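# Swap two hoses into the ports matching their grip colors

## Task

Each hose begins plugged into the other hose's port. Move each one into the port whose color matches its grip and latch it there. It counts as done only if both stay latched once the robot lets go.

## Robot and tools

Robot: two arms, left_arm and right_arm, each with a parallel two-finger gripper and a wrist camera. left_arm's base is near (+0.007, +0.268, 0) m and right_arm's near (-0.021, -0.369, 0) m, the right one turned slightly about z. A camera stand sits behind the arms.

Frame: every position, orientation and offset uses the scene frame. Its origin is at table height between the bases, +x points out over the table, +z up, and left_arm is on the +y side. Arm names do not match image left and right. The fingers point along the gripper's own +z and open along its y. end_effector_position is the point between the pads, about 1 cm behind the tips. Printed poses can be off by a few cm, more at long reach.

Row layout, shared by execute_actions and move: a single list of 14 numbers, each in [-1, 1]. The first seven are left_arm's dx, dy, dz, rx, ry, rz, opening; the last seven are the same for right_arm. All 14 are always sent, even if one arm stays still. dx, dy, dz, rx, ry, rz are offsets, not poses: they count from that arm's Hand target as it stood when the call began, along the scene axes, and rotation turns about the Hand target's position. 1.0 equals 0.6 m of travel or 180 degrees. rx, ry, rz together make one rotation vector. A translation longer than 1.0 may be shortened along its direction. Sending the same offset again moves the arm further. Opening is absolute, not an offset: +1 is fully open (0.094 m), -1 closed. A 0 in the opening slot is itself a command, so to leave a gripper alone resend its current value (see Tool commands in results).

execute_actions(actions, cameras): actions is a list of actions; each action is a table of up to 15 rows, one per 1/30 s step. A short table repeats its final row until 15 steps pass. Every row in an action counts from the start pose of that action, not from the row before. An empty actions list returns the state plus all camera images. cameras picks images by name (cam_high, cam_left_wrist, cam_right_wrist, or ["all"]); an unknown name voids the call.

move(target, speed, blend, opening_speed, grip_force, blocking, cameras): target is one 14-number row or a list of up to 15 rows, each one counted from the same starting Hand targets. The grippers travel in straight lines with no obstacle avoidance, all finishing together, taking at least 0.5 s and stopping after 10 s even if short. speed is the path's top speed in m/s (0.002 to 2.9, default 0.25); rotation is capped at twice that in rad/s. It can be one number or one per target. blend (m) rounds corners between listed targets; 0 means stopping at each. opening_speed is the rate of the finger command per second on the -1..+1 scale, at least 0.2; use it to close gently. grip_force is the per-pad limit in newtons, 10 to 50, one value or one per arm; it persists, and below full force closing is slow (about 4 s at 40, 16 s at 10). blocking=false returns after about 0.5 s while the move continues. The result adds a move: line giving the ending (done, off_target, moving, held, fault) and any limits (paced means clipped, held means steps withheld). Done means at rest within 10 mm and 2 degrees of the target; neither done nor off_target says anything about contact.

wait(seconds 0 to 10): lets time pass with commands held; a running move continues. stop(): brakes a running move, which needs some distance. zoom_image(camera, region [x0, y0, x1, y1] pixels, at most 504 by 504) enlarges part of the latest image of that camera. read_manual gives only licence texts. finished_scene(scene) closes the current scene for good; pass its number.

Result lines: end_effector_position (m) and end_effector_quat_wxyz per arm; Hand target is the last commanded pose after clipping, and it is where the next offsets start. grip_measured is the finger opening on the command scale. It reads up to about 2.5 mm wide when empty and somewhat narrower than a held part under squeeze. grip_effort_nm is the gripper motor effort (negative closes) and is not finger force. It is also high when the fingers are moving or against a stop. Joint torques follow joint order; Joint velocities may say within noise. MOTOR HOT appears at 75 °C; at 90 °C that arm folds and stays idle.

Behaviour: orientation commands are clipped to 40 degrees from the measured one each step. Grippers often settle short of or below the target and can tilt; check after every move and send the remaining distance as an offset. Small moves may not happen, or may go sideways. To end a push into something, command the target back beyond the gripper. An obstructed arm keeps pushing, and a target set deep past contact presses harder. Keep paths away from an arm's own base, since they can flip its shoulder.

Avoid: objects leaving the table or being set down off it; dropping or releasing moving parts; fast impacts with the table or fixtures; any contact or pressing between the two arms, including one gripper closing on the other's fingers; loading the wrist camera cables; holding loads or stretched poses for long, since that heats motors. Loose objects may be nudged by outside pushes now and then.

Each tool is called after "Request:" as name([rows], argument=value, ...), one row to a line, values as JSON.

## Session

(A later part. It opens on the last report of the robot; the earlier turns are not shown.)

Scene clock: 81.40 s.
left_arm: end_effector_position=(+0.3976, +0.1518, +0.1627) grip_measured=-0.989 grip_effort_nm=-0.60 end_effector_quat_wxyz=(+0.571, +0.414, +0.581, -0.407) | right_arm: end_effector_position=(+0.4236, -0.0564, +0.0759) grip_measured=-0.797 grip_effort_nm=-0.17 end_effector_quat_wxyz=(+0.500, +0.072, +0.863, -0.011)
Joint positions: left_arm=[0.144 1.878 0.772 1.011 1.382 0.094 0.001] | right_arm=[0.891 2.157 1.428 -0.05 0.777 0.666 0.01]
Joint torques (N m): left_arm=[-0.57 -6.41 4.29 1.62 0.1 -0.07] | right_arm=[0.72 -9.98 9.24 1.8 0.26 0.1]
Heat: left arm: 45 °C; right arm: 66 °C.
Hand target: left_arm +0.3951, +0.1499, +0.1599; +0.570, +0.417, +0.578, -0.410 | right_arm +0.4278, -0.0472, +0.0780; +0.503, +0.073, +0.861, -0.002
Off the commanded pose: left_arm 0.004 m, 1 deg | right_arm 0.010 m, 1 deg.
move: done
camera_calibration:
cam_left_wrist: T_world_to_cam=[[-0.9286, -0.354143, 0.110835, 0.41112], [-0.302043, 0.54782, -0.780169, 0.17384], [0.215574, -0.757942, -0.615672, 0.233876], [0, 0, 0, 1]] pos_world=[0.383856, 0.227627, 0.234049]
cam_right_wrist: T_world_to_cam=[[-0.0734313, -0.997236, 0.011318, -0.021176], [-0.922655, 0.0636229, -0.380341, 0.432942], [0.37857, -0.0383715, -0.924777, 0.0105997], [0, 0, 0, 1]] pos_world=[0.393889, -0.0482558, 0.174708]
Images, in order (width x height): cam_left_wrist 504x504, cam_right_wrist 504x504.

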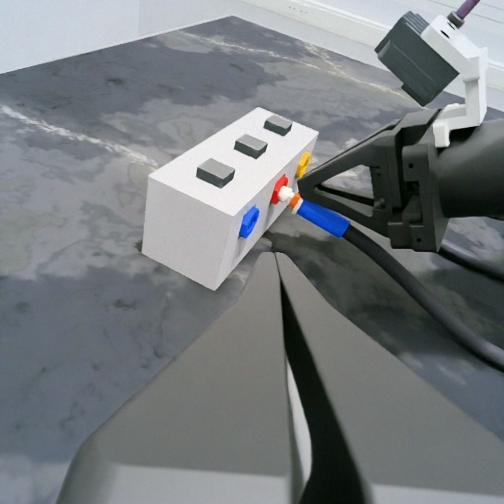

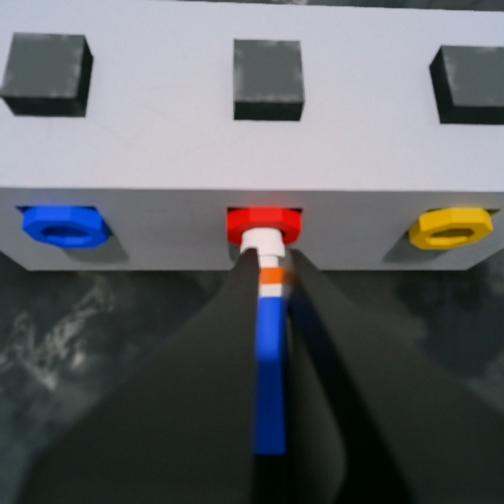

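Request:
move([
  [0, 0, 0, 0, 0, 0, -1, 0, 0, 0, 0, 0, 0, -0.25],
  [0, 0, 0, 0, 0, 0, -1, -0.012, -0.003, -0.03, 0, 0, 0, -0.25],
], speed=0.1, cameras=["cam_right_wrist"])

Scene clock: 83.27 s.
left_arm: end_effector_position=(+0.3976, +0.1518, +0.1627) grip_measured=-0.989 grip_effort_nm=-0.60 end_effector_quat_wxyz=(+0.571, +0.414, +0.581, -0.407) | right_arm: end_effector_position=(+0.4227, -0.0496, +0.0706) grip_measured=-0.253 grip_effort_nm=0.13 end_effector_quat_wxyz=(+0.504, +0.071, +0.861, -0.002)
Joint positions: left_arm=[0.144 1.878 0.772 1.011 1.382 0.094 0.001] | right_arm=[0.9 2.174 1.42 -0.006 0.777 0.667 0.035]
Joint torques (N m): left_arm=[-0.57 -6.41 4.29 1.62 0.11 -0.07] | right_arm=[0.65 -10.22 5.19 2.03 0.32 0.19]
Heat: left arm: 45 °C; right arm: 66 °C.
Hand target: left_arm +0.3951, +0.1499, +0.1599; +0.570, +0.417, +0.578, -0.410 | right_arm +0.4205, -0.0490, +0.0599; +0.503, +0.073, +0.861, -0.002
Off the commanded pose: left_arm 0.004 m, 1 deg | right_arm 0.011 m, 0 deg.
move: off_target (right_arm)
camera_calibration:
cam_right_wrist: T_world_to_cam=[[-0.0638958, -0.997948, -0.00417716, -0.0174056], [-0.918435, 0.0604411, -0.390927, 0.428483], [0.390377, -0.0211422, -0.920412, 0.0018146], [0, 0, 0, 1]] pos_world=[0.391714, -0.0432295, 0.169103]
Images, in order (width x height): cam_right_wrist 504x504.

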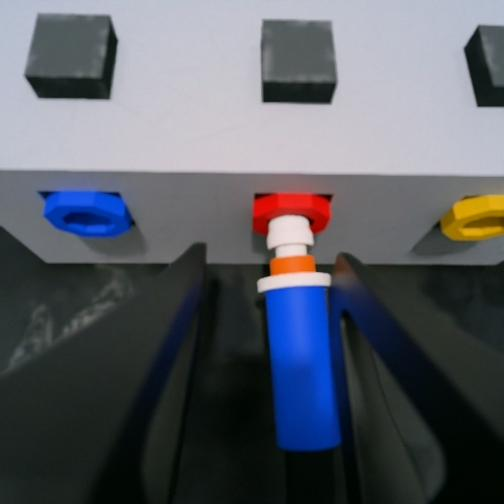

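Request:
move(target=[0, 0, 0, 0, 0, 0, -1, -0.008, -0.014, -0.012, 0, 0, 0, -0.25], speed=0.1, cameras=["cam_right_wrist"])

Scene clock: 84.40 s.
left_arm: end_effector_position=(+0.3976, +0.1518, +0.1627) grip_measured=-0.989 grip_effort_nm=-0.60 end_effector_quat_wxyz=(+0.571, +0.414, +0.581, -0.407) | right_arm: end_effector_position=(+0.4165, -0.0567, +0.0560) grip_measured=-0.253 grip_effort_nm=0.12 end_effector_quat_wxyz=(+0.502, +0.069, +0.862, -0.005)
Joint positions: left_arm=[0.144 1.878 0.772 1.011 1.382 0.094 0.001] | right_arm=[0.9 2.174 1.359 0.044 0.777 0.667 0.035]
Joint torques (N m): left_arm=[-0.58 -6.41 4.3 1.62 0.11 -0.07] | right_arm=[0.29 -11.34 5.05 2 0.31 0.15]
Heat: left arm: 45 °C; right arm: 65 °C.
Hand target: left_arm +0.3951, +0.1499, +0.1599; +0.570, +0.417, +0.578, -0.410 | right_arm +0.4158, -0.0574, +0.0527; +0.503, +0.073, +0.861, -0.002
Off the commanded pose: left_arm 0.004 m, 1 deg | right_arm 0.003 m, 1 deg.
move: done
camera_calibration:
cam_right_wrist: T_world_to_cam=[[-0.0639404, -0.997945, 0.00424169, -0.0254023], [-0.921158, 0.0573844, -0.384935, 0.418109], [0.383901, -0.0285202, -0.922934, -0.00698569], [0, 0, 0, 1]] pos_world=[0.386202, -0.0495423, 0.154605]
Images, in order (width x height): cam_right_wrist 504x504.

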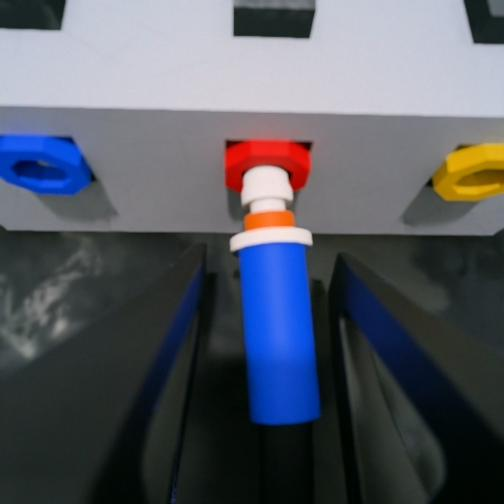

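Request:
move(target=[0, 0, 0, 0, 0, 0, -1, 0, 0, 0, 0, 0, 0, -0.8], opening_speed=1.2, cameras=["cam_right_wrist", "cam_left_wrist"])

Request:
zoom_image(camera="cam_left_wrist", region=[200, 130, 380, 290])

Scene clock: 85.20 s.
left_arm: end_effector_position=(+0.3976, +0.1518, +0.1627) grip_measured=-0.989 grip_effort_nm=-0.60 end_effector_quat_wxyz=(+0.571, +0.414, +0.581, -0.407) | right_arm: end_effector_position=(+0.4167, -0.0560, +0.0562) grip_measured=-0.644 grip_effort_nm=-1.04 end_effector_quat_wxyz=(+0.502, +0.070, +0.862, -0.003)
Joint positions: left_arm=[0.144 1.878 0.772 1.011 1.382 0.094 0.001] | right_arm=[0.9 2.174 1.359 0.048 0.774 0.667 0.017]
Joint torques (N m): left_arm=[-0.57 -6.42 4.29 1.63 0.1 -0.07] | right_arm=[0.27 -11.26 5.03 1.98 0.33 0.15]
Heat: left arm: 45 °C; right arm: 65 °C.
Hand target: left_arm +0.3951, +0.1499, +0.1599; +0.570, +0.417, +0.578, -0.410 | right_arm +0.4158, -0.0574, +0.0527; +0.503, +0.073, +0.861, -0.002
Off the commanded pose: left_arm 0.004 m, 1 deg | right_arm 0.004 m, 0 deg.
move: done
camera_calibration:
cam_left_wrist: T_world_to_cam=[[-0.9286, -0.354143, 0.110835, 0.41112], [-0.302043, 0.54782, -0.780169, 0.17384], [0.215574, -0.757942, -0.615672, 0.233876], [0, 0, 0, 1]] pos_world=[0.383856, 0.227627, 0.234049]
cam_right_wrist: T_world_to_cam=[[-0.0622412, -0.998061, 0.000549798, -0.0251816], [-0.920837, 0.0572129, -0.385729, 0.418292], [0.384949, -0.0245145, -0.922612, -0.0069988], [0, 0, 0, 1]] pos_world=[0.386305, -0.049236, 0.154904]
Images, in order (width x height): cam_left_wrist 504x504, cam_right_wrist 504x504.

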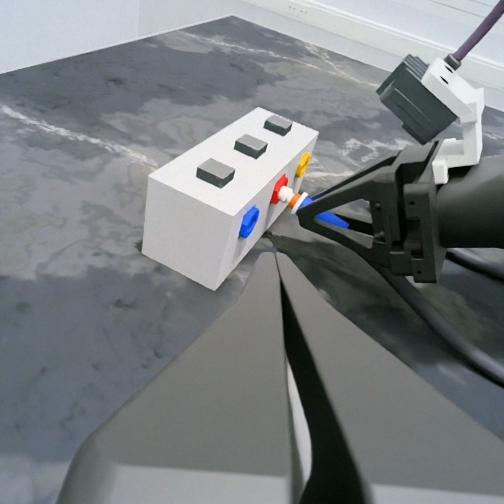

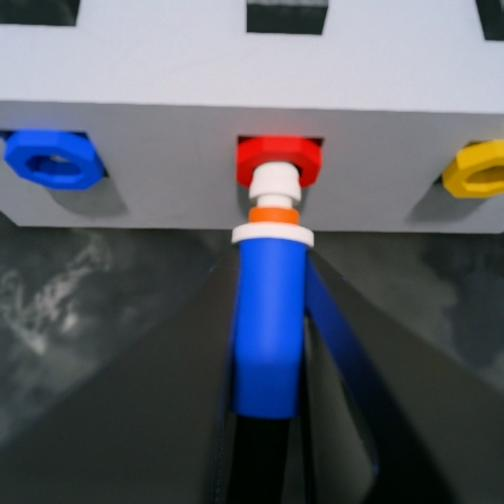

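Scaled by 2.800 from the camera's 504x504 image, which has a finer 720x720 frame.

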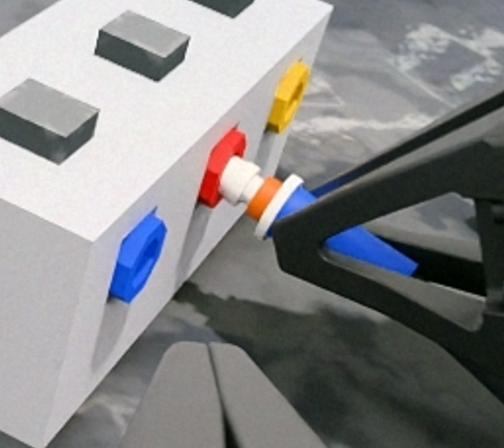

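Request:
move([
  [0, 0, 0, 0, 0, 0, -1, -0.067, 0.007, 0.02, 0, 0.01, 0, -0.8],
  [0, 0, 0, 0, 0, 0, -1, -0.035, 0.1165, 0.034, 0, 0.055, 0, -0.8],
], speed=0.15, blend=[0.01, 0], cameras=["cam_right_wrist", "cam_left_wrist"])

Request:
zoom_image(camera="cam_left_wrist", region=[180, 130, 400, 330])

Scene clock: 88.00 s.
left_arm: end_effector_position=(+0.3976, +0.1518, +0.1627) grip_measured=-0.989 grip_effort_nm=-0.60 end_effector_quat_wxyz=(+0.571, +0.414, +0.581, -0.407) | right_arm: end_effector_position=(+0.3913, +0.0027, +0.0675) grip_measured=-0.644 grip_effort_nm=-1.05 end_effector_quat_wxyz=(+0.422, +0.065, +0.904, -0.022)
Joint positions: left_arm=[0.144 1.878 0.772 1.011 1.382 0.094 0.001] | right_arm=[0.997 2.313 1.814 -0.554 0.736 0.886 0.017]
Joint torques (N m): left_arm=[-0.57 -6.43 4.29 1.63 0.1 -0.07] | right_arm=[0.69 -11.7 9.89 1.38 0.33 0.2]
Heat: left arm: 45 °C; right arm: 65 °C.
Hand target: left_arm +0.3951, +0.1499, +0.1599; +0.570, +0.417, +0.578, -0.410 | right_arm +0.3948, +0.0124, +0.0731; +0.427, +0.073, +0.901, -0.008
Off the commanded pose: left_arm 0.004 m, 1 deg | right_arm 0.012 m, 2 deg.
move: off_target (right_arm)
camera_calibration:
cam_left_wrist: T_world_to_cam=[[-0.9286, -0.354143, 0.110835, 0.41112], [-0.302043, 0.54782, -0.780169, 0.17384], [0.215574, -0.757942, -0.615672, 0.233876], [0, 0, 0, 1]] pos_world=[0.383856, 0.227627, 0.234049]
cam_right_wrist: T_world_to_cam=[[-0.0645566, -0.997201, 0.0377183, 0.0301773], [-0.975635, 0.0551281, -0.212361, 0.40555], [0.209687, -0.0505086, -0.976463, 0.0868488], [0, 0, 0, 1]] pos_world=[0.379406, 0.0121222, 0.169789]
Images, in order (width x height): cam_left_wrist 504x504, cam_right_wrist 504x504.

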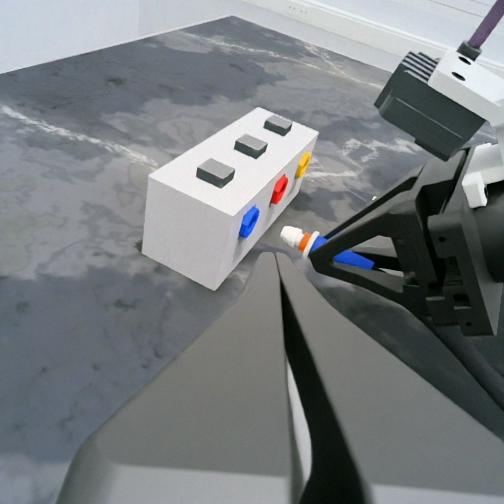

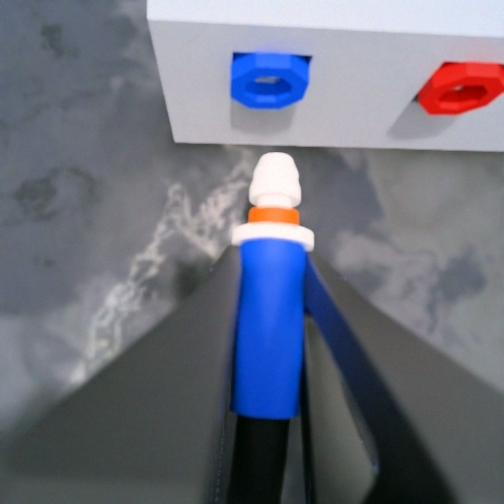

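Scaled by 2.291 from the camera's 504x504 image, which has a finer 720x720 frame.

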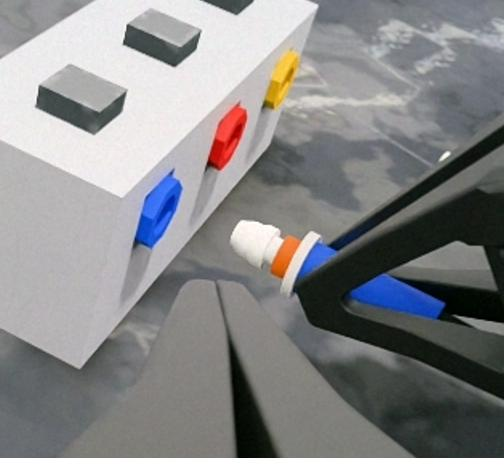

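Request:
move(target=[0, 0, 0, 0, 0, 0, -1, 0.046, -0.002, 0.006, 0, 0, 0, -0.8], speed=0.08, cameras=["cam_right_wrist", "cam_left_wrist"])

Request:
zoom_image(camera="cam_left_wrist", region=[180, 130, 400, 330])

Scene clock: 89.30 s.
left_arm: end_effector_position=(+0.3976, +0.1518, +0.1627) grip_measured=-0.989 grip_effort_nm=-0.60 end_effector_quat_wxyz=(+0.571, +0.414, +0.581, -0.407) | right_arm: end_effector_position=(+0.4150, +0.0062, +0.0721) grip_measured=-0.644 grip_effort_nm=-1.04 end_effector_quat_wxyz=(+0.421, +0.069, +0.904, -0.015)
Joint positions: left_arm=[0.144 1.878 0.772 1.011 1.382 0.094 0.001] | right_arm=[0.96 2.366 1.922 -0.572 0.71 0.852 0.017]
Joint torques (N m): left_arm=[-0.57 -6.42 4.29 1.62 0.11 -0.07] | right_arm=[-0.17 -11.82 10.24 1.44 0.35 0.02]
Heat: left arm: 45 °C; right arm: 65 °C.
Hand target: left_arm +0.3951, +0.1499, +0.1599; +0.570, +0.417, +0.578, -0.410 | right_arm +0.4224, +0.0113, +0.0767; +0.427, +0.073, +0.901, -0.008
Off the commanded pose: left_arm 0.004 m, 1 deg | right_arm 0.010 m, 1 deg.
move: done
camera_calibration:
cam_left_wrist: T_world_to_cam=[[-0.9286, -0.354143, 0.110835, 0.41112], [-0.302043, 0.54782, -0.780169, 0.17384], [0.215574, -0.757942, -0.615672, 0.233876], [0, 0, 0, 1]] pos_world=[0.383856, 0.227627, 0.234049]
cam_right_wrist: T_world_to_cam=[[-0.0658512, -0.997611, 0.0208972, 0.0368063], [-0.975438, 0.0599476, -0.211961, 0.429276], [0.210202, -0.0343418, -0.977055, 0.0863404], [0, 0, 0, 1]] pos_world=[0.403006, 0.0139493, 0.17458]
Images, in order (width x height): cam_left_wrist 504x504, cam_right_wrist 504x504.

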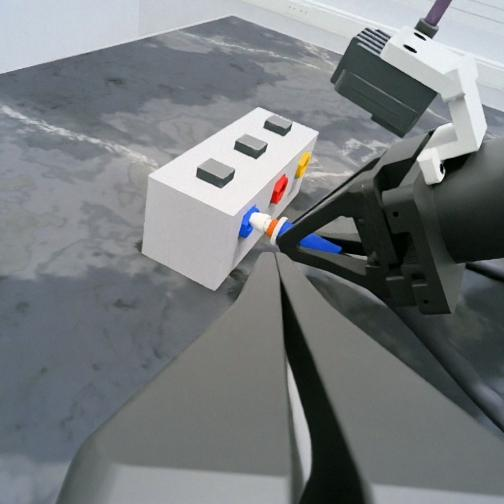

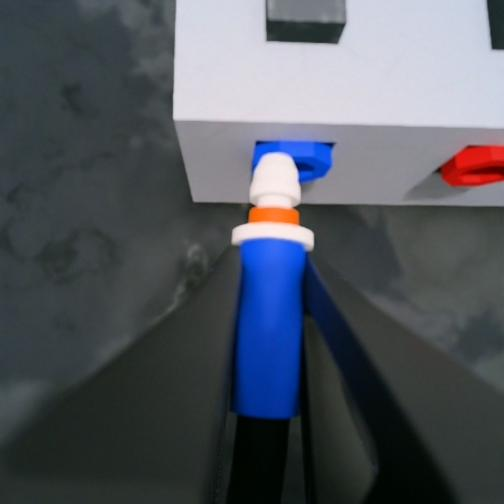

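Scaled by 2.291 from the camera's 504x504 image, which has a finer 720x720 frame.

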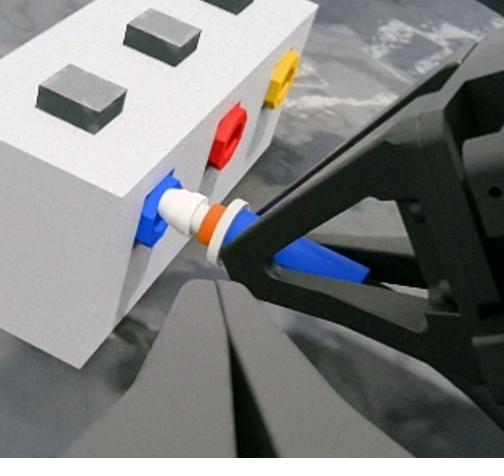

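Request:
move([
  [0, 0, 0, 0, 0, 0, -1, -0.05, -0.005, -0.012, 0, 0, 0, -0.8],
  [0, 0, 0, 0, 0, 0, -1, -0.005, -0.007, -0.008, 0, 0, 0, -0.8],
], speed=0.08, cameras=["cam_right_wrist", "cam_left_wrist"])

Request:
zoom_image(camera="cam_left_wrist", region=[180, 130, 400, 330])

Scene clock: 91.33 s.
left_arm: end_effector_position=(+0.3976, +0.1518, +0.1627) grip_measured=-0.989 grip_effort_nm=-0.60 end_effector_quat_wxyz=(+0.571, +0.414, +0.581, -0.407) | right_arm: end_effector_position=(+0.4127, -0.0030, +0.0568) grip_measured=-0.644 grip_effort_nm=-1.04 end_effector_quat_wxyz=(+0.415, +0.068, +0.907, -0.027)
Joint positions: left_arm=[0.144 1.878 0.772 1.011 1.382 0.094 0.001] | right_arm=[0.954 2.366 1.871 -0.548 0.712 0.852 0.017]
Joint torques (N m): left_arm=[-0.57 -6.43 4.29 1.63 0.11 -0.07] | right_arm=[0.43 -13.44 9.84 1.5 0.32 0.02]
Heat: left arm: 45 °C; right arm: 67 °C.
Hand target: left_arm +0.3951, +0.1499, +0.1599; +0.570, +0.417, +0.578, -0.410 | right_arm +0.4193, +0.0071, +0.0718; +0.427, +0.073, +0.901, -0.008
Off the commanded pose: left_arm 0.004 m, 1 deg | right_arm 0.019 m, 3 deg.
move: off_target (right_arm)
camera_calibration:
cam_left_wrist: T_world_to_cam=[[-0.9286, -0.354143, 0.110835, 0.41112], [-0.302043, 0.54782, -0.780169, 0.17384], [0.215574, -0.757942, -0.615672, 0.233876], [0, 0, 0, 1]] pos_world=[0.383856, 0.227627, 0.234049]
cam_right_wrist: T_world_to_cam=[[-0.0730162, -0.996325, 0.0447723, 0.0293418], [-0.978127, 0.0627709, -0.198312, 0.424817], [0.194772, -0.058273, -0.979116, 0.0779893], [0, 0, 0, 1]] pos_world=[0.402477, 0.0071125, 0.159293]
Images, in order (width x height): cam_left_wrist 504x504, cam_right_wrist 504x504.

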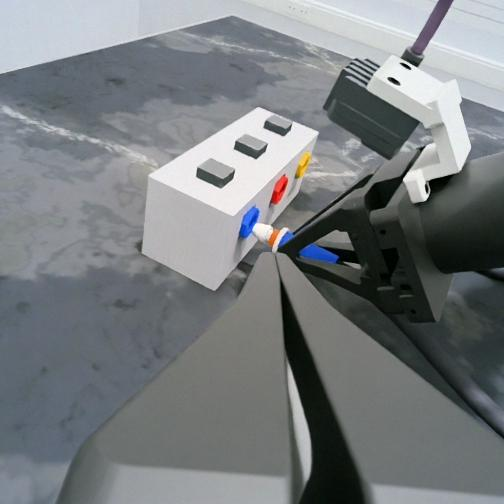

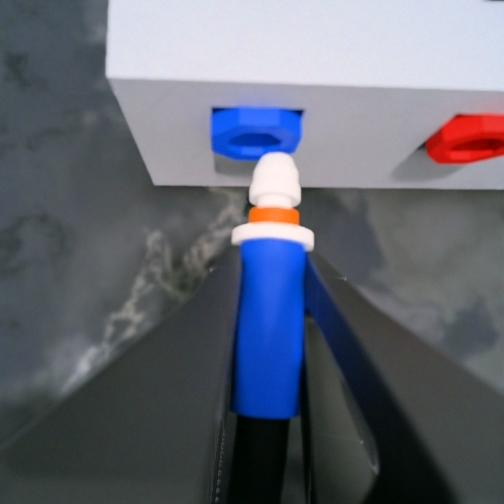

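Scaled by 2.291 from the camera's 504x504 image, which has a finer 720x720 frame.

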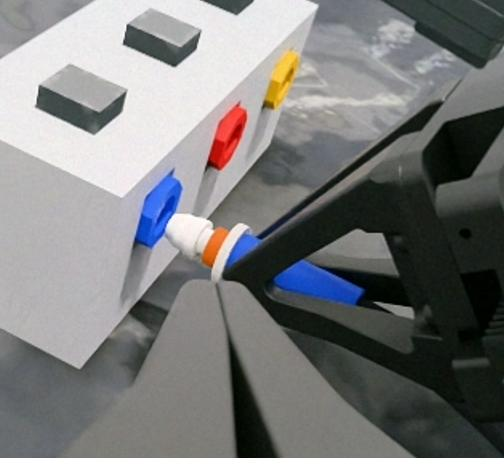

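Request:
move(target=[0, 0, 0, 0, 0, 0, -1, 0, 0.009, 0.008, 0, 0, 0, -0.8], speed=0.05, cameras=["cam_right_wrist", "cam_left_wrist"])

Request:
zoom_image(camera="cam_left_wrist", region=[180, 130, 400, 330])

Scene clock: 92.53 s.
left_arm: end_effector_position=(+0.3976, +0.1518, +0.1627) grip_measured=-0.989 grip_effort_nm=-0.60 end_effector_quat_wxyz=(+0.571, +0.414, +0.581, -0.407) | right_arm: end_effector_position=(+0.4147, +0.0037, +0.0697) grip_measured=-0.644 grip_effort_nm=-1.04 end_effector_quat_wxyz=(+0.418, +0.068, +0.906, -0.018)
Joint positions: left_arm=[0.144 1.878 0.772 1.011 1.382 0.094 0.001] | right_arm=[0.957 2.366 1.918 -0.577 0.707 0.851 0.017]
Joint torques (N m): left_arm=[-0.57 -6.43 4.3 1.63 0.11 -0.07] | right_arm=[0.65 -12.08 10.1 1.45 0.42 0.09]
Heat: left arm: 44 °C; right arm: 67 °C.
Hand target: left_arm +0.3951, +0.1499, +0.1599; +0.570, +0.417, +0.578, -0.410 | right_arm +0.4193, +0.0125, +0.0766; +0.427, +0.073, +0.901, -0.008
Off the commanded pose: left_arm 0.004 m, 1 deg | right_arm 0.012 m, 2 deg.
move: off_target (right_arm)
camera_calibration:
cam_left_wrist: T_world_to_cam=[[-0.9286, -0.354143, 0.110835, 0.41112], [-0.302043, 0.54782, -0.780169, 0.17384], [0.215574, -0.757942, -0.615672, 0.233876], [0, 0, 0, 1]] pos_world=[0.383856, 0.227627, 0.234049]
cam_right_wrist: T_world_to_cam=[[-0.0670469, -0.997352, 0.0281762, 0.0343116], [-0.977022, 0.0599015, -0.204548, 0.428832], [0.202319, -0.0412431, -0.978451, 0.0874172], [0, 0, 0, 1]] pos_world=[0.403593, 0.0121384, 0.172284]
Images, in order (width x height): cam_left_wrist 504x504, cam_right_wrist 504x504.

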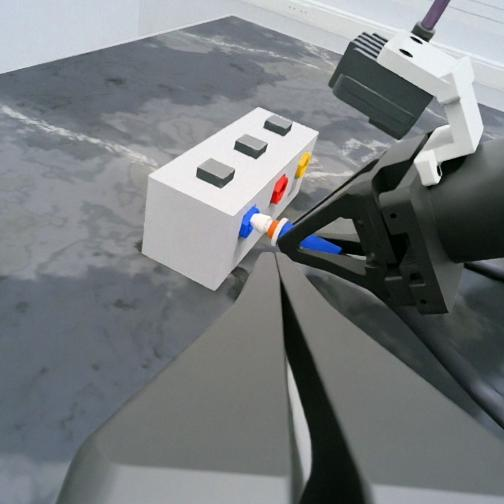

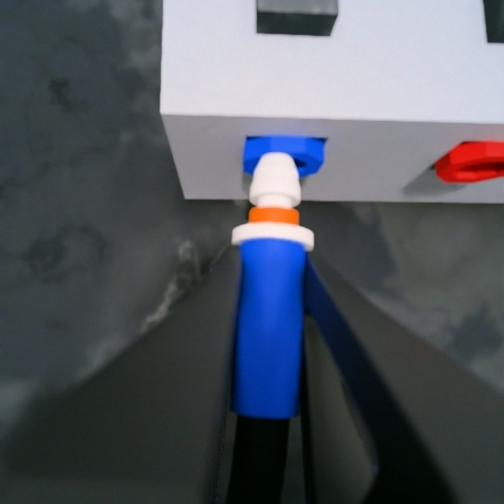

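Scaled by 2.291 from the camera's 504x504 image, which has a finer 720x720 frame.

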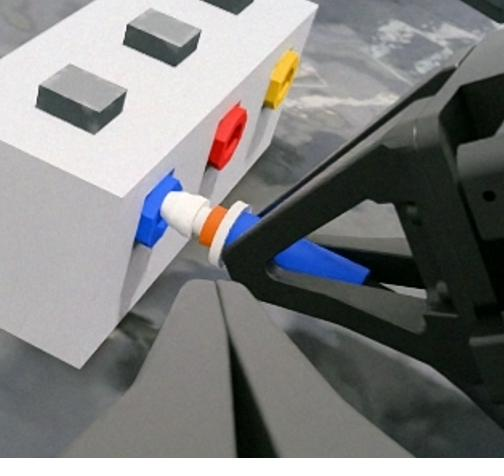

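Request:
move([
  [0, 0, 0, 0, 0, 0, -1, -0.0405, -0.001, -0.044, 0, 0, 0, -0.8],
  [0, 0, 0, 0, 0, 0, -1, -0.0405, -0.001, -0.0103, 0, 0, 0, -0.8],
  [0, 0, 0, 0, 0, 0, -1, 0.01, -0.006, -0.0103, 0, 0, 0, -0.8],
], speed=0.1, blend=[0.004, 0.004, 0], cameras=["cam_right_wrist", "cam_left_wrist"])

Request:
zoom_image(camera="cam_left_wrist", region=[180, 130, 400, 330])

Scene clock: 94.37 s.
left_arm: end_effector_position=(+0.3976, +0.1518, +0.1627) grip_measured=-0.989 grip_effort_nm=-0.60 end_effector_quat_wxyz=(+0.571, +0.414, +0.581, -0.407) | right_arm: end_effector_position=(+0.4183, +0.0026, +0.0645) grip_measured=-0.644 grip_effort_nm=-1.05 end_effector_quat_wxyz=(+0.417, +0.069, +0.906, -0.015)
Joint positions: left_arm=[0.144 1.878 0.772 1.011 1.382 0.094 0.001] | right_arm=[0.949 2.371 1.904 -0.548 0.698 0.844 0.017]
Joint torques (N m): left_arm=[-0.57 -6.42 4.29 1.63 0.11 -0.07] | right_arm=[0.12 -11.89 10.03 1.49 0.45 0.02]
Heat: left arm: 44 °C; right arm: 67 °C.
Hand target: left_arm +0.3951, +0.1499, +0.1599; +0.570, +0.417, +0.578, -0.410 | right_arm +0.4254, +0.0088, +0.0705; +0.427, +0.073, +0.901, -0.008
Off the commanded pose: left_arm 0.004 m, 1 deg | right_arm 0.011 m, 1 deg.
move: off_target (right_arm)
camera_calibration:
cam_left_wrist: T_world_to_cam=[[-0.9286, -0.354143, 0.110835, 0.41112], [-0.302043, 0.54782, -0.780169, 0.17384], [0.215574, -0.757942, -0.615672, 0.233876], [0, 0, 0, 1]] pos_world=[0.383856, 0.227627, 0.234049]
cam_right_wrist: T_world_to_cam=[[-0.0654976, -0.997641, 0.0205671, 0.0334604], [-0.977191, 0.0599551, -0.203725, 0.431329], [0.202011, -0.0334414, -0.978812, 0.0816247], [0, 0, 0, 1]] pos_world=[0.407193, 0.0102508, 0.167079]
Images, in order (width x height): cam_left_wrist 504x504, cam_right_wrist 504x504.

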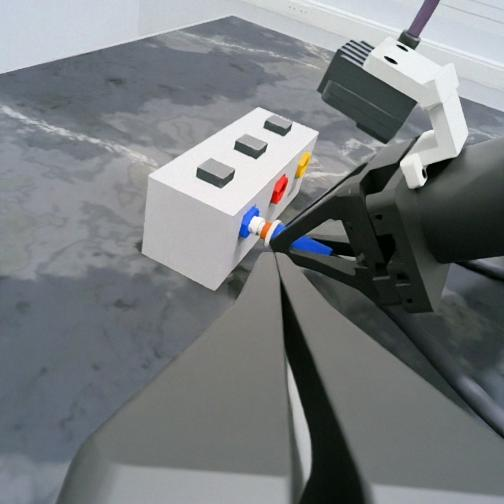

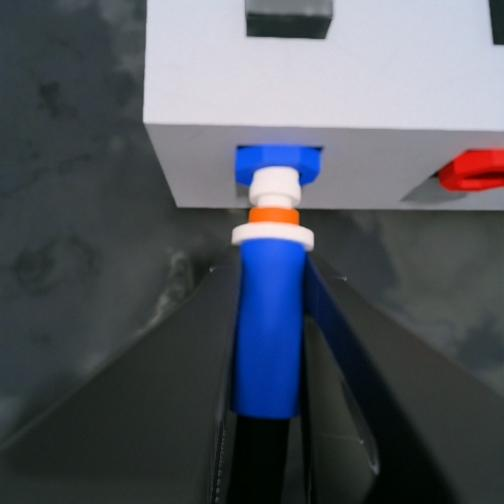

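Scaled by 2.291 from the camera's 504x504 image, which has a finer 720x720 frame.

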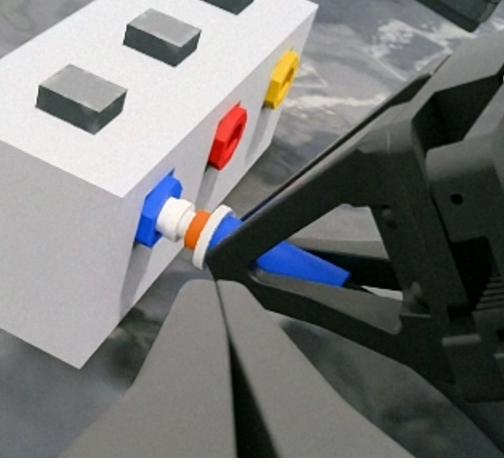

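Request:
move([
  [0, 0, 0, 0, 0, 0, -1, 0.065, -0.006, 0.03, -0.003, -0.03, 0, -0.8],
  [0, 0, 0, 0, 0, 0, -1, 0.13, -0.012, 0.055, -0.006, -0.06, 0, -0.8],
], speed=0.15, blend=[0.004, 0], grip_force=50, cameras=["cam_right_wrist", "cam_left_wrist"])

Request:
zoom_image(camera="cam_left_wrist", region=[180, 130, 400, 330])

Scene clock: 95.97 s.
left_arm: end_effector_position=(+0.3976, +0.1518, +0.1627) grip_measured=-0.989 grip_effort_nm=-0.60 end_effector_quat_wxyz=(+0.571, +0.414, +0.581, -0.407) | right_arm: end_effector_position=(+0.4285, -0.0027, +0.0660) grip_measured=-0.644 grip_effort_nm=-1.05 end_effector_quat_wxyz=(+0.421, -0.007, +0.905, -0.065)
Joint positions: left_arm=[0.144 1.878 0.772 1.011 1.382 0.094 0.001] | right_arm=[0.935 2.394 1.941 -0.559 0.722 0.652 0.017]
Joint torques (N m): left_arm=[-0.55 -6.41 4.3 1.63 0.1 -0.07] | right_arm=[-6.3 -11.75 12.27 3.97 0.94 -0.09]
Heat: left arm: 44 °C; right arm: 67 °C.
Hand target: left_arm +0.3951, +0.1499, +0.1599; +0.570, +0.417, +0.578, -0.410 | right_arm +0.5033, +0.0017, +0.1034; +0.510, +0.069, +0.857, -0.010
Off the commanded pose: left_arm 0.004 m, 1 deg | right_arm 0.084 m, 16 deg.
move: off_target (right_arm)
camera_calibration:
cam_left_wrist: T_world_to_cam=[[-0.9286, -0.354143, 0.110835, 0.41112], [-0.302043, 0.54782, -0.780169, 0.17384], [0.215574, -0.757942, -0.615672, 0.233876], [0, 0, 0, 1]] pos_world=[0.383856, 0.227627, 0.234049]
cam_right_wrist: T_world_to_cam=[[0.0303667, -0.983815, 0.176596, -0.0225946], [-0.977096, -0.066447, -0.202158, 0.441432], [0.21062, -0.166413, -0.9633, 0.0757355], [0, 0, 0, 1]] pos_world=[0.416056, 0.0197063, 0.166185]
Images, in order (width x height): cam_left_wrist 504x504, cam_right_wrist 504x504.

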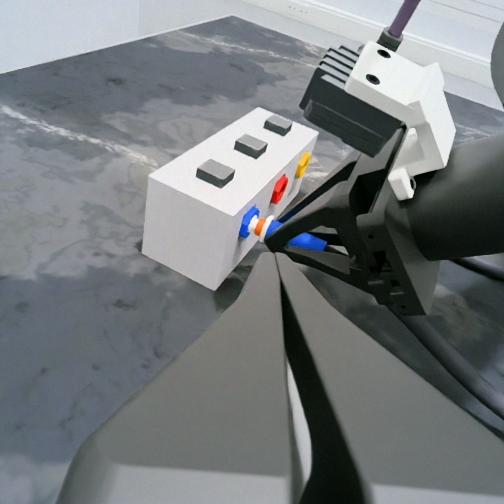

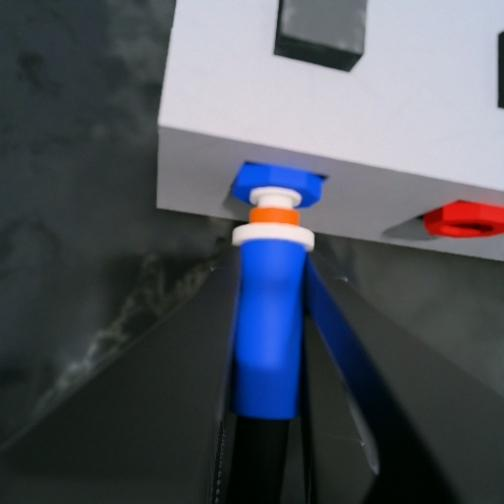

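Scaled by 2.291 from the camera's 504x504 image, which has a finer 720x720 frame.

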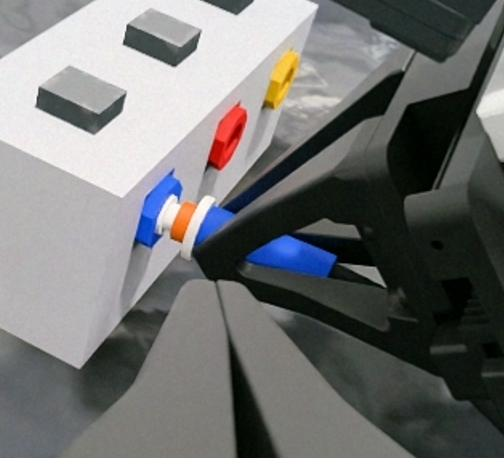

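Request:
move([
  [0, 0, 0, 0, 0, 0, -1, -0.10, 0.015, -0.045, 0.02, 0.04, -0.012, -0.8],
  [0, 0, 0, 0, 0, 0, -1, -0.03, 0.018, -0.01, 0.03, 0.01, -0.018, -0.8],
  [0, 0, 0, 0, 0, 0, -1, 0.04, 0.022, 0.01, 0.04, 0, -0.024, -0.8],
], speed=0.15, blend=[0.004, 0.004, 0], cameras=["cam_right_wrist", "cam_left_wrist"])

Request:
zoom_image(camera="cam_left_wrist", region=[180, 130, 400, 330])

Scene clock: 98.40 s.
left_arm: end_effector_position=(+0.3976, +0.1518, +0.1627) grip_measured=-0.989 grip_effort_nm=-0.60 end_effector_quat_wxyz=(+0.571, +0.414, +0.581, -0.407) | right_arm: end_effector_position=(+0.4311, -0.0005, +0.0677) grip_measured=-0.644 grip_effort_nm=-1.05 end_effector_quat_wxyz=(+0.395, +0.040, +0.915, -0.065)
Joint positions: left_arm=[0.144 1.878 0.772 1.011 1.382 0.094 0.001] | right_arm=[0.93 2.48 2.146 -0.769 0.706 0.791 0.017]
Joint torques (N m): left_arm=[-0.54 -6.43 4.29 1.62 0.11 -0.07] | right_arm=[-7.13 -11.96 13.61 4.48 1.04 0.05]
Heat: left arm: 44 °C; right arm: 67 °C.
Hand target: left_arm +0.3951, +0.1499, +0.1599; +0.570, +0.417, +0.578, -0.410 | right_arm +0.5274, +0.0148, +0.1095; +0.504, +0.133, +0.853, +0.025
Off the commanded pose: left_arm 0.004 m, 1 deg | right_arm 0.106 m, 21 deg.
move: off_target (right_arm)
camera_calibration:
cam_left_wrist: T_world_to_cam=[[-0.9286, -0.354143, 0.110835, 0.41112], [-0.302043, 0.54782, -0.780169, 0.17384], [0.215574, -0.757942, -0.615672, 0.233876], [0, 0, 0, 1]] pos_world=[0.383856, 0.227627, 0.234049]
cam_right_wrist: T_world_to_cam=[[-0.0495298, -0.989602, 0.135035, 0.0164072], [-0.987769, 0.0285201, -0.153297, 0.445827], [0.147852, -0.140976, -0.97891, 0.105347], [0, 0, 0, 1]] pos_world=[0.425611, 0.018373, 0.169254]
Images, in order (width x height): cam_left_wrist 504x504, cam_right_wrist 504x504.

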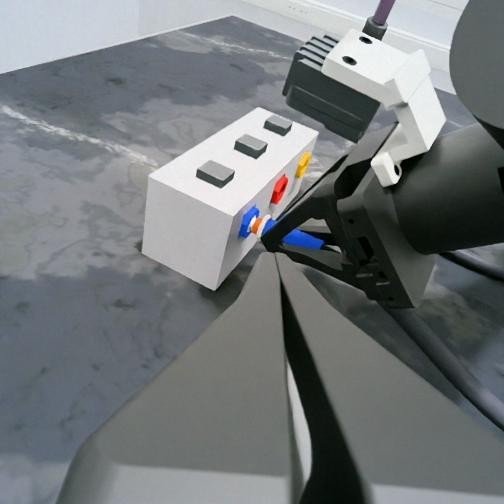

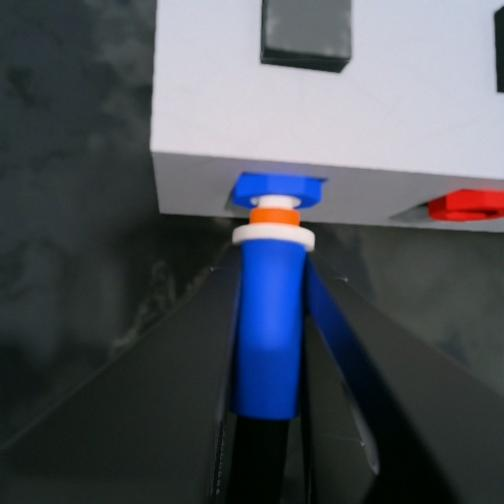

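Scaled by 2.291 from the camera's 504x504 image, which has a finer 720x720 frame.

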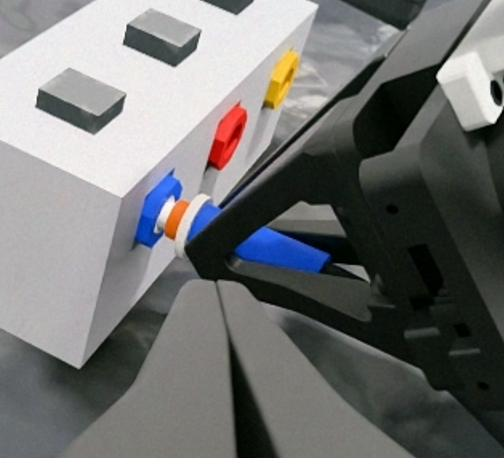

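Request:
move([
  [0, 0, 0, 0, 0, 0, -1, -0.12, -0.002, -0.03, 0, -0.03, 0, -0.8],
  [0, 0, 0, 0, 0, 0, -1, 0.0, 0.002, 0.02, 0.01, -0.06, -0.006, -0.8],
  [0, 0, 0, 0, 0, 0, -1, 0.03, 0.002, 0.035, 0.015, -0.08, -0.01, -0.8],
], speed=0.15, blend=[0.004, 0.004, 0], cameras=["cam_right_wrist", "cam_left_wrist"])

Request:
zoom_image(camera="cam_left_wrist", region=[180, 130, 400, 330])

Scene clock: 100.60 s.
left_arm: end_effector_position=(+0.3976, +0.1518, +0.1627) grip_measured=-0.989 grip_effort_nm=-0.60 end_effector_quat_wxyz=(+0.571, +0.414, +0.581, -0.407) | right_arm: end_effector_position=(+0.4334, -0.0003, +0.0627) grip_measured=-0.644 grip_effort_nm=-1.05 end_effector_quat_wxyz=(+0.491, +0.044, +0.865, -0.092)
Joint positions: left_arm=[0.144 1.878 0.772 1.011 1.382 0.094 0.001] | right_arm=[0.971 2.453 1.93 -0.44 0.914 0.716 0.017]
Joint torques (N m): left_arm=[-0.58 -6.42 4.29 1.62 0.11 -0.07] | right_arm=[-9.84 -14.93 14.02 5.36 0.45 -0.19]
Heat: left arm: 44 °C; right arm: 69 °C.
Hand target: left_arm +0.3951, +0.1499, +0.1599; +0.570, +0.417, +0.578, -0.410 | right_arm +0.5454, +0.0159, +0.1306; +0.604, +0.154, +0.780, +0.053
Off the commanded pose: left_arm 0.004 m, 1 deg | right_arm 0.132 m, 27 deg.
move: off_target (right_arm)
camera_calibration:
cam_left_wrist: T_world_to_cam=[[-0.9286, -0.354143, 0.110835, 0.41112], [-0.302043, 0.54782, -0.780169, 0.17384], [0.215574, -0.757942, -0.615672, 0.233876], [0, 0, 0, 1]] pos_world=[0.383856, 0.227627, 0.234049]
cam_right_wrist: T_world_to_cam=[[-0.104088, -0.978248, 0.179435, 0.038286], [-0.931961, 0.0329361, -0.361058, 0.436188], [0.347295, -0.204808, -0.915118, 0.00972099], [0, 0, 0, 1]] pos_world=[0.40712, 0.0250778, 0.159515]
Images, in order (width x height): cam_left_wrist 504x504, cam_right_wrist 504x504.

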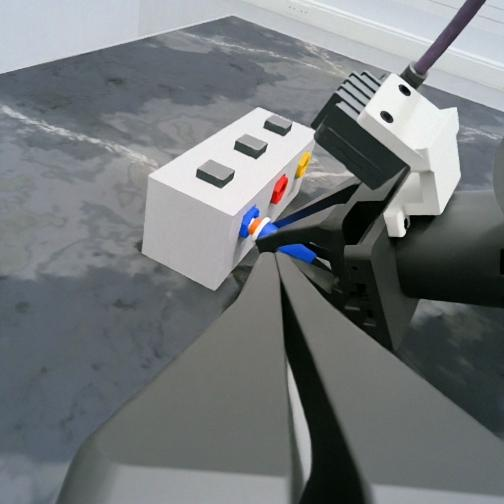

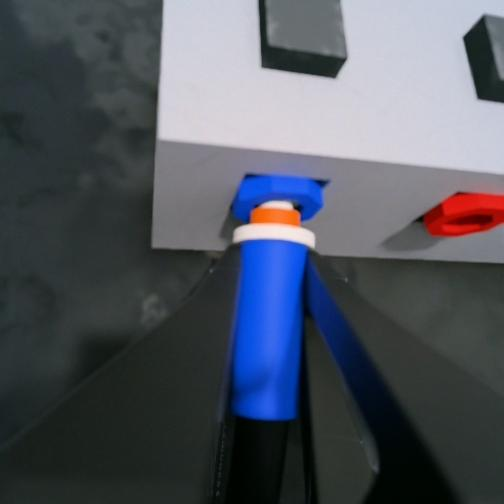

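Scaled by 2.291 from the camera's 504x504 image, which has a finer 720x720 frame.

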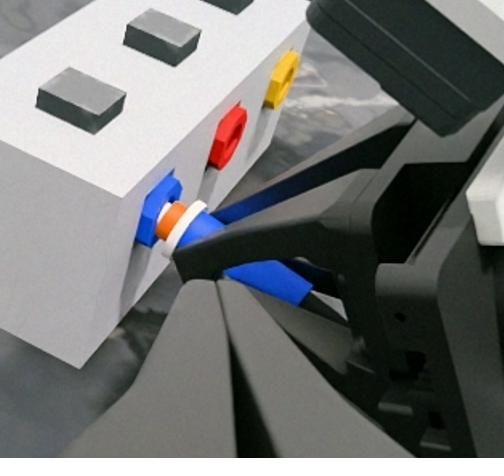

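Request:
move([
  [0, 0, 0, 0, 0, 0, -1, -0.09, 0.0, -0.015, 0.006, 0.055, -0.005, -0.8],
  [0, 0, 0, 0, 0, 0, -1, 0.0, 0.002, 0.02, 0.012, 0.045, -0.01, -0.8],
  [0, 0, 0, 0, 0, 0, -1, 0.04, 0.002, 0.035, 0.018, 0.035, -0.014, -0.8],
], speed=0.15, blend=[0.004, 0.004, 0], cameras=["cam_right_wrist", "cam_left_wrist"])

Request:
zoom_image(camera="cam_left_wrist", region=[180, 130, 400, 330])

Scene clock: 103.07 s.
left_arm: end_effector_position=(+0.3976, +0.1518, +0.1627) grip_measured=-0.989 grip_effort_nm=-0.60 end_effector_quat_wxyz=(+0.571, +0.414, +0.581, -0.407) | right_arm: end_effector_position=(+0.4359, -0.0006, +0.0698) grip_measured=-0.644 grip_effort_nm=-1.05 end_effector_quat_wxyz=(+0.378, +0.060, +0.922, -0.065)
Joint positions: left_arm=[0.144 1.878 0.772 1.011 1.382 0.094 0.001] | right_arm=[0.919 2.543 2.294 -0.895 0.684 0.843 0.017]
Joint torques (N m): left_arm=[-0.58 -6.41 4.29 1.63 0.11 -0.07] | right_arm=[-8.21 -15.08 15.88 4.97 2.05 0.39]
Heat: left arm: 44 °C; right arm: 70 °C.
Hand target: left_arm +0.3951, +0.1499, +0.1599; +0.570, +0.417, +0.578, -0.410 | right_arm +0.5694, +0.0173, +0.1516; +0.557, +0.191, +0.806, +0.054
Off the commanded pose: left_arm 0.004 m, 1 deg | right_arm 0.158 m, 32 deg.
move: off_target (right_arm)
camera_calibration:
cam_left_wrist: T_world_to_cam=[[-0.9286, -0.354143, 0.110835, 0.41112], [-0.302043, 0.54782, -0.780169, 0.17384], [0.215574, -0.757942, -0.615672, 0.233876], [0, 0, 0, 1]] pos_world=[0.383856, 0.227627, 0.234049]
cam_right_wrist: T_world_to_cam=[[-0.0826135, -0.989351, 0.119832, 0.0318246], [-0.990465, 0.0682092, -0.119692, 0.44972], [0.110244, -0.128578, -0.985553, 0.123617], [0, 0, 0, 1]] pos_world=[0.434433, 0.016705, 0.171845]
Images, in order (width x height): cam_left_wrist 504x504, cam_right_wrist 504x504.

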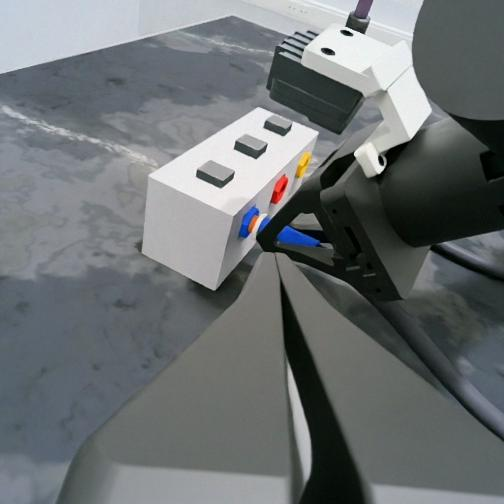

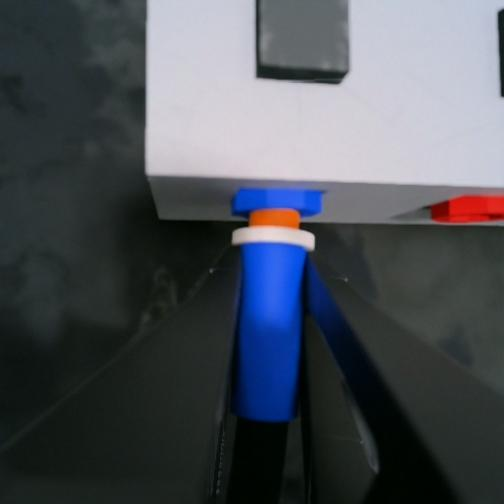

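Scaled by 2.291 from the camera's 504x504 image, which has a finer 720x720 frame.

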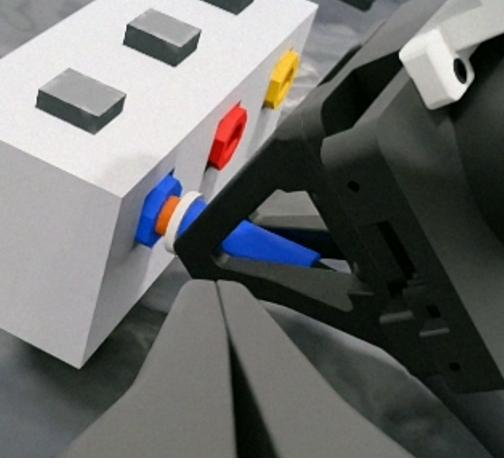

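Request:
move([
  [0, 0, 0, 0, 0, 0, -1, -0.1, 0.0, -0.02, 0.0, 0.0, 0, -0.8],
  [0, 0, 0, 0, 0, 0, -1, 0.0, 0.002, 0.015, 0.004, -0.015, -0.003, -0.8],
  [0, 0, 0, 0, 0, 0, -1, 0.035, 0.002, 0.02, 0.006, -0.025, -0.004, -0.8],
], speed=0.15, blend=[0.004, 0.004, 0], cameras=["cam_right_wrist", "cam_left_wrist"])

Request:
zoom_image(camera="cam_left_wrist", region=[180, 130, 400, 330])

Scene clock: 105.10 s.
left_arm: end_effector_position=(+0.3976, +0.1518, +0.1627) grip_measured=-0.989 grip_effort_nm=-0.60 end_effector_quat_wxyz=(+0.571, +0.414, +0.581, -0.407) | right_arm: end_effector_position=(+0.4367, -0.0002, +0.0702) grip_measured=-0.644 grip_effort_nm=-1.05 end_effector_quat_wxyz=(+0.372, +0.073, +0.923, -0.069)
Joint positions: left_arm=[0.144 1.878 0.772 1.011 1.382 0.094 0.001] | right_arm=[0.919 2.59 2.392 -0.975 0.687 0.882 0.017]
Joint torques (N m): left_arm=[-0.57 -6.43 4.29 1.63 0.1 -0.07] | right_arm=[-9.07 -16.03 16.42 5.26 2.46 0.2]
Heat: left arm: 44 °C; right arm: 72 °C.
Hand target: left_arm +0.3951, +0.1499, +0.1599; +0.570, +0.417, +0.578, -0.410 | right_arm +0.5904, +0.0185, +0.1636; +0.587, +0.199, +0.782, +0.065
Off the commanded pose: left_arm 0.004 m, 1 deg | right_arm 0.181 m, 36 deg.
move: off_target (right_arm)
camera_calibration:
cam_left_wrist: T_world_to_cam=[[-0.9286, -0.354143, 0.110835, 0.41112], [-0.302043, 0.54782, -0.780169, 0.17384], [0.215574, -0.757942, -0.615672, 0.233876], [0, 0, 0, 1]] pos_world=[0.383856, 0.227627, 0.234049]
cam_right_wrist: T_world_to_cam=[[-0.109737, -0.986947, 0.11787, 0.0442258], [-0.98926, 0.0969276, -0.109407, 0.449321], [0.0965542, -0.12861, -0.986984, 0.129991], [0, 0, 0, 1]] pos_world=[0.436797, 0.0168149, 0.172245]
Images, in order (width x height): cam_left_wrist 504x504, cam_right_wrist 504x504.

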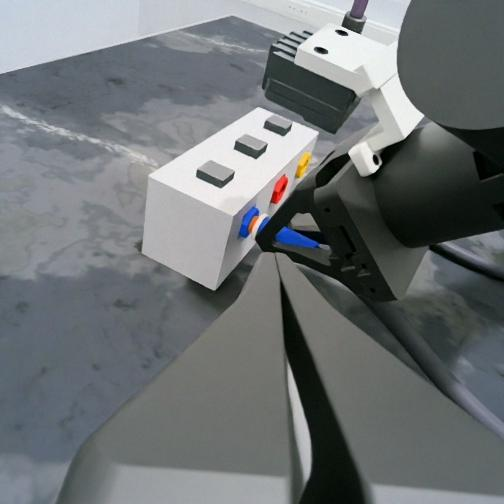

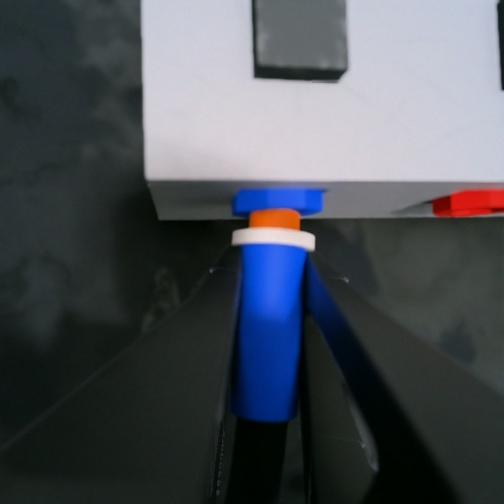

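Scaled by 2.291 from the camera's 504x504 image, which has a finer 720x720 frame.

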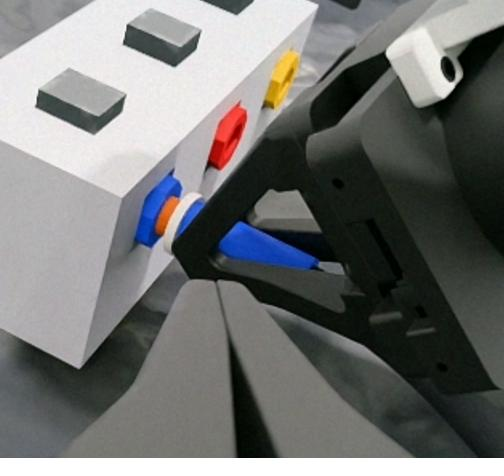

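Request:
move([
  [0, 0, 0, 0, 0, 0, -1, -0.1, 0.0, -0.06, 0.0, -0.03, 0, -0.8],
  [0, 0, 0, 0, 0, 0, -1, 0.0, 0.002, -0.03, 0.004, -0.035, -0.003, -0.8],
  [0, 0, 0, 0, 0, 0, -1, 0.035, 0.002, -0.025, 0.006, -0.04, -0.004, -0.8],
], speed=0.15, blend=[0.004, 0.004, 0], cameras=["cam_right_wrist", "cam_left_wrist"])

Request:
zoom_image(camera="cam_left_wrist", region=[180, 130, 400, 330])

Scene clock: 108.23 s.
left_arm: end_effector_position=(+0.3976, +0.1518, +0.1627) grip_measured=-0.989 grip_effort_nm=-0.60 end_effector_quat_wxyz=(+0.571, +0.414, +0.581, -0.407) | right_arm: end_effector_position=(+0.4373, -0.0002, +0.0694) grip_measured=-0.644 grip_effort_nm=-1.04 end_effector_quat_wxyz=(+0.363, +0.068, +0.924, -0.101)
Joint positions: left_arm=[0.144 1.878 0.772 1.011 1.382 0.094 0.001] | right_arm=[0.924 2.756 2.72 -1.209 0.715 0.898 0.017]
Joint torques (N m): left_arm=[-0.57 -6.41 4.31 1.63 0.11 -0.06] | right_arm=[-10.44 -15.77 14.84 5.37 2.61 0.26]
Heat: left arm: 44 °C; right arm: 73 °C.
Hand target: left_arm +0.3951, +0.1499, +0.1599; +0.570, +0.417, +0.578, -0.410 | right_arm +0.6113, +0.0196, +0.1485; +0.604, +0.189, +0.772, +0.058
Off the commanded pose: left_arm 0.004 m, 1 deg | right_arm 0.192 m, 46 deg; orientation clipped.
move: off_target (right_arm); limits=paced
camera_calibration:
cam_left_wrist: T_world_to_cam=[[-0.9286, -0.354143, 0.110835, 0.41112], [-0.302043, 0.54782, -0.780169, 0.17384], [0.215574, -0.757942, -0.615672, 0.233876], [0, 0, 0, 1]] pos_world=[0.383856, 0.227627, 0.234049]
cam_right_wrist: T_world_to_cam=[[-0.122013, -0.975949, 0.180654, 0.045307], [-0.989953, 0.106559, -0.0929466, 0.448907], [0.0714609, -0.190179, -0.979145, 0.139566], [0, 0, 0, 1]] pos_world=[0.439951, 0.0229248, 0.170195]
Images, in order (width x height): cam_left_wrist 504x504, cam_right_wrist 504x504.

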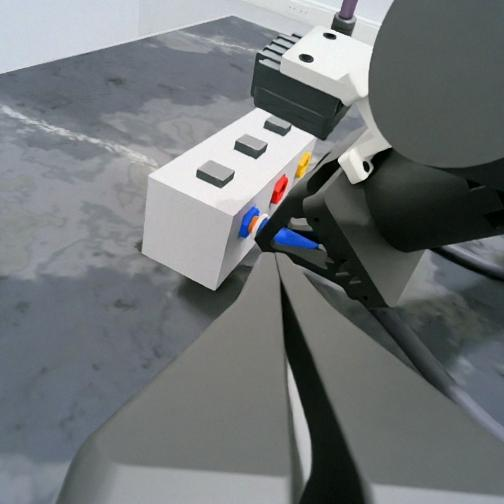

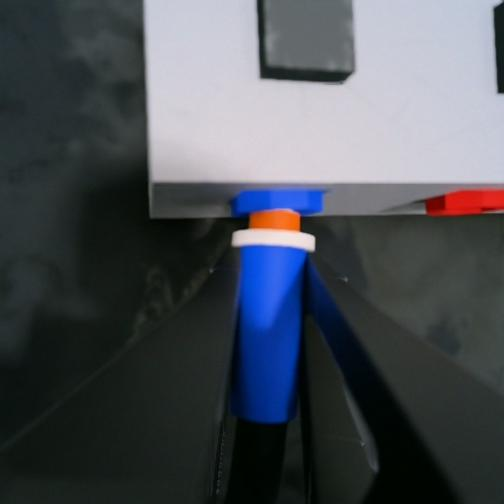

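Scaled by 2.291 from the camera's 504x504 image, which has a finer 720x720 frame.

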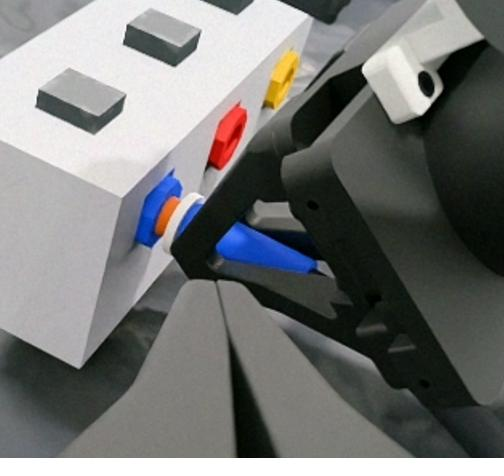

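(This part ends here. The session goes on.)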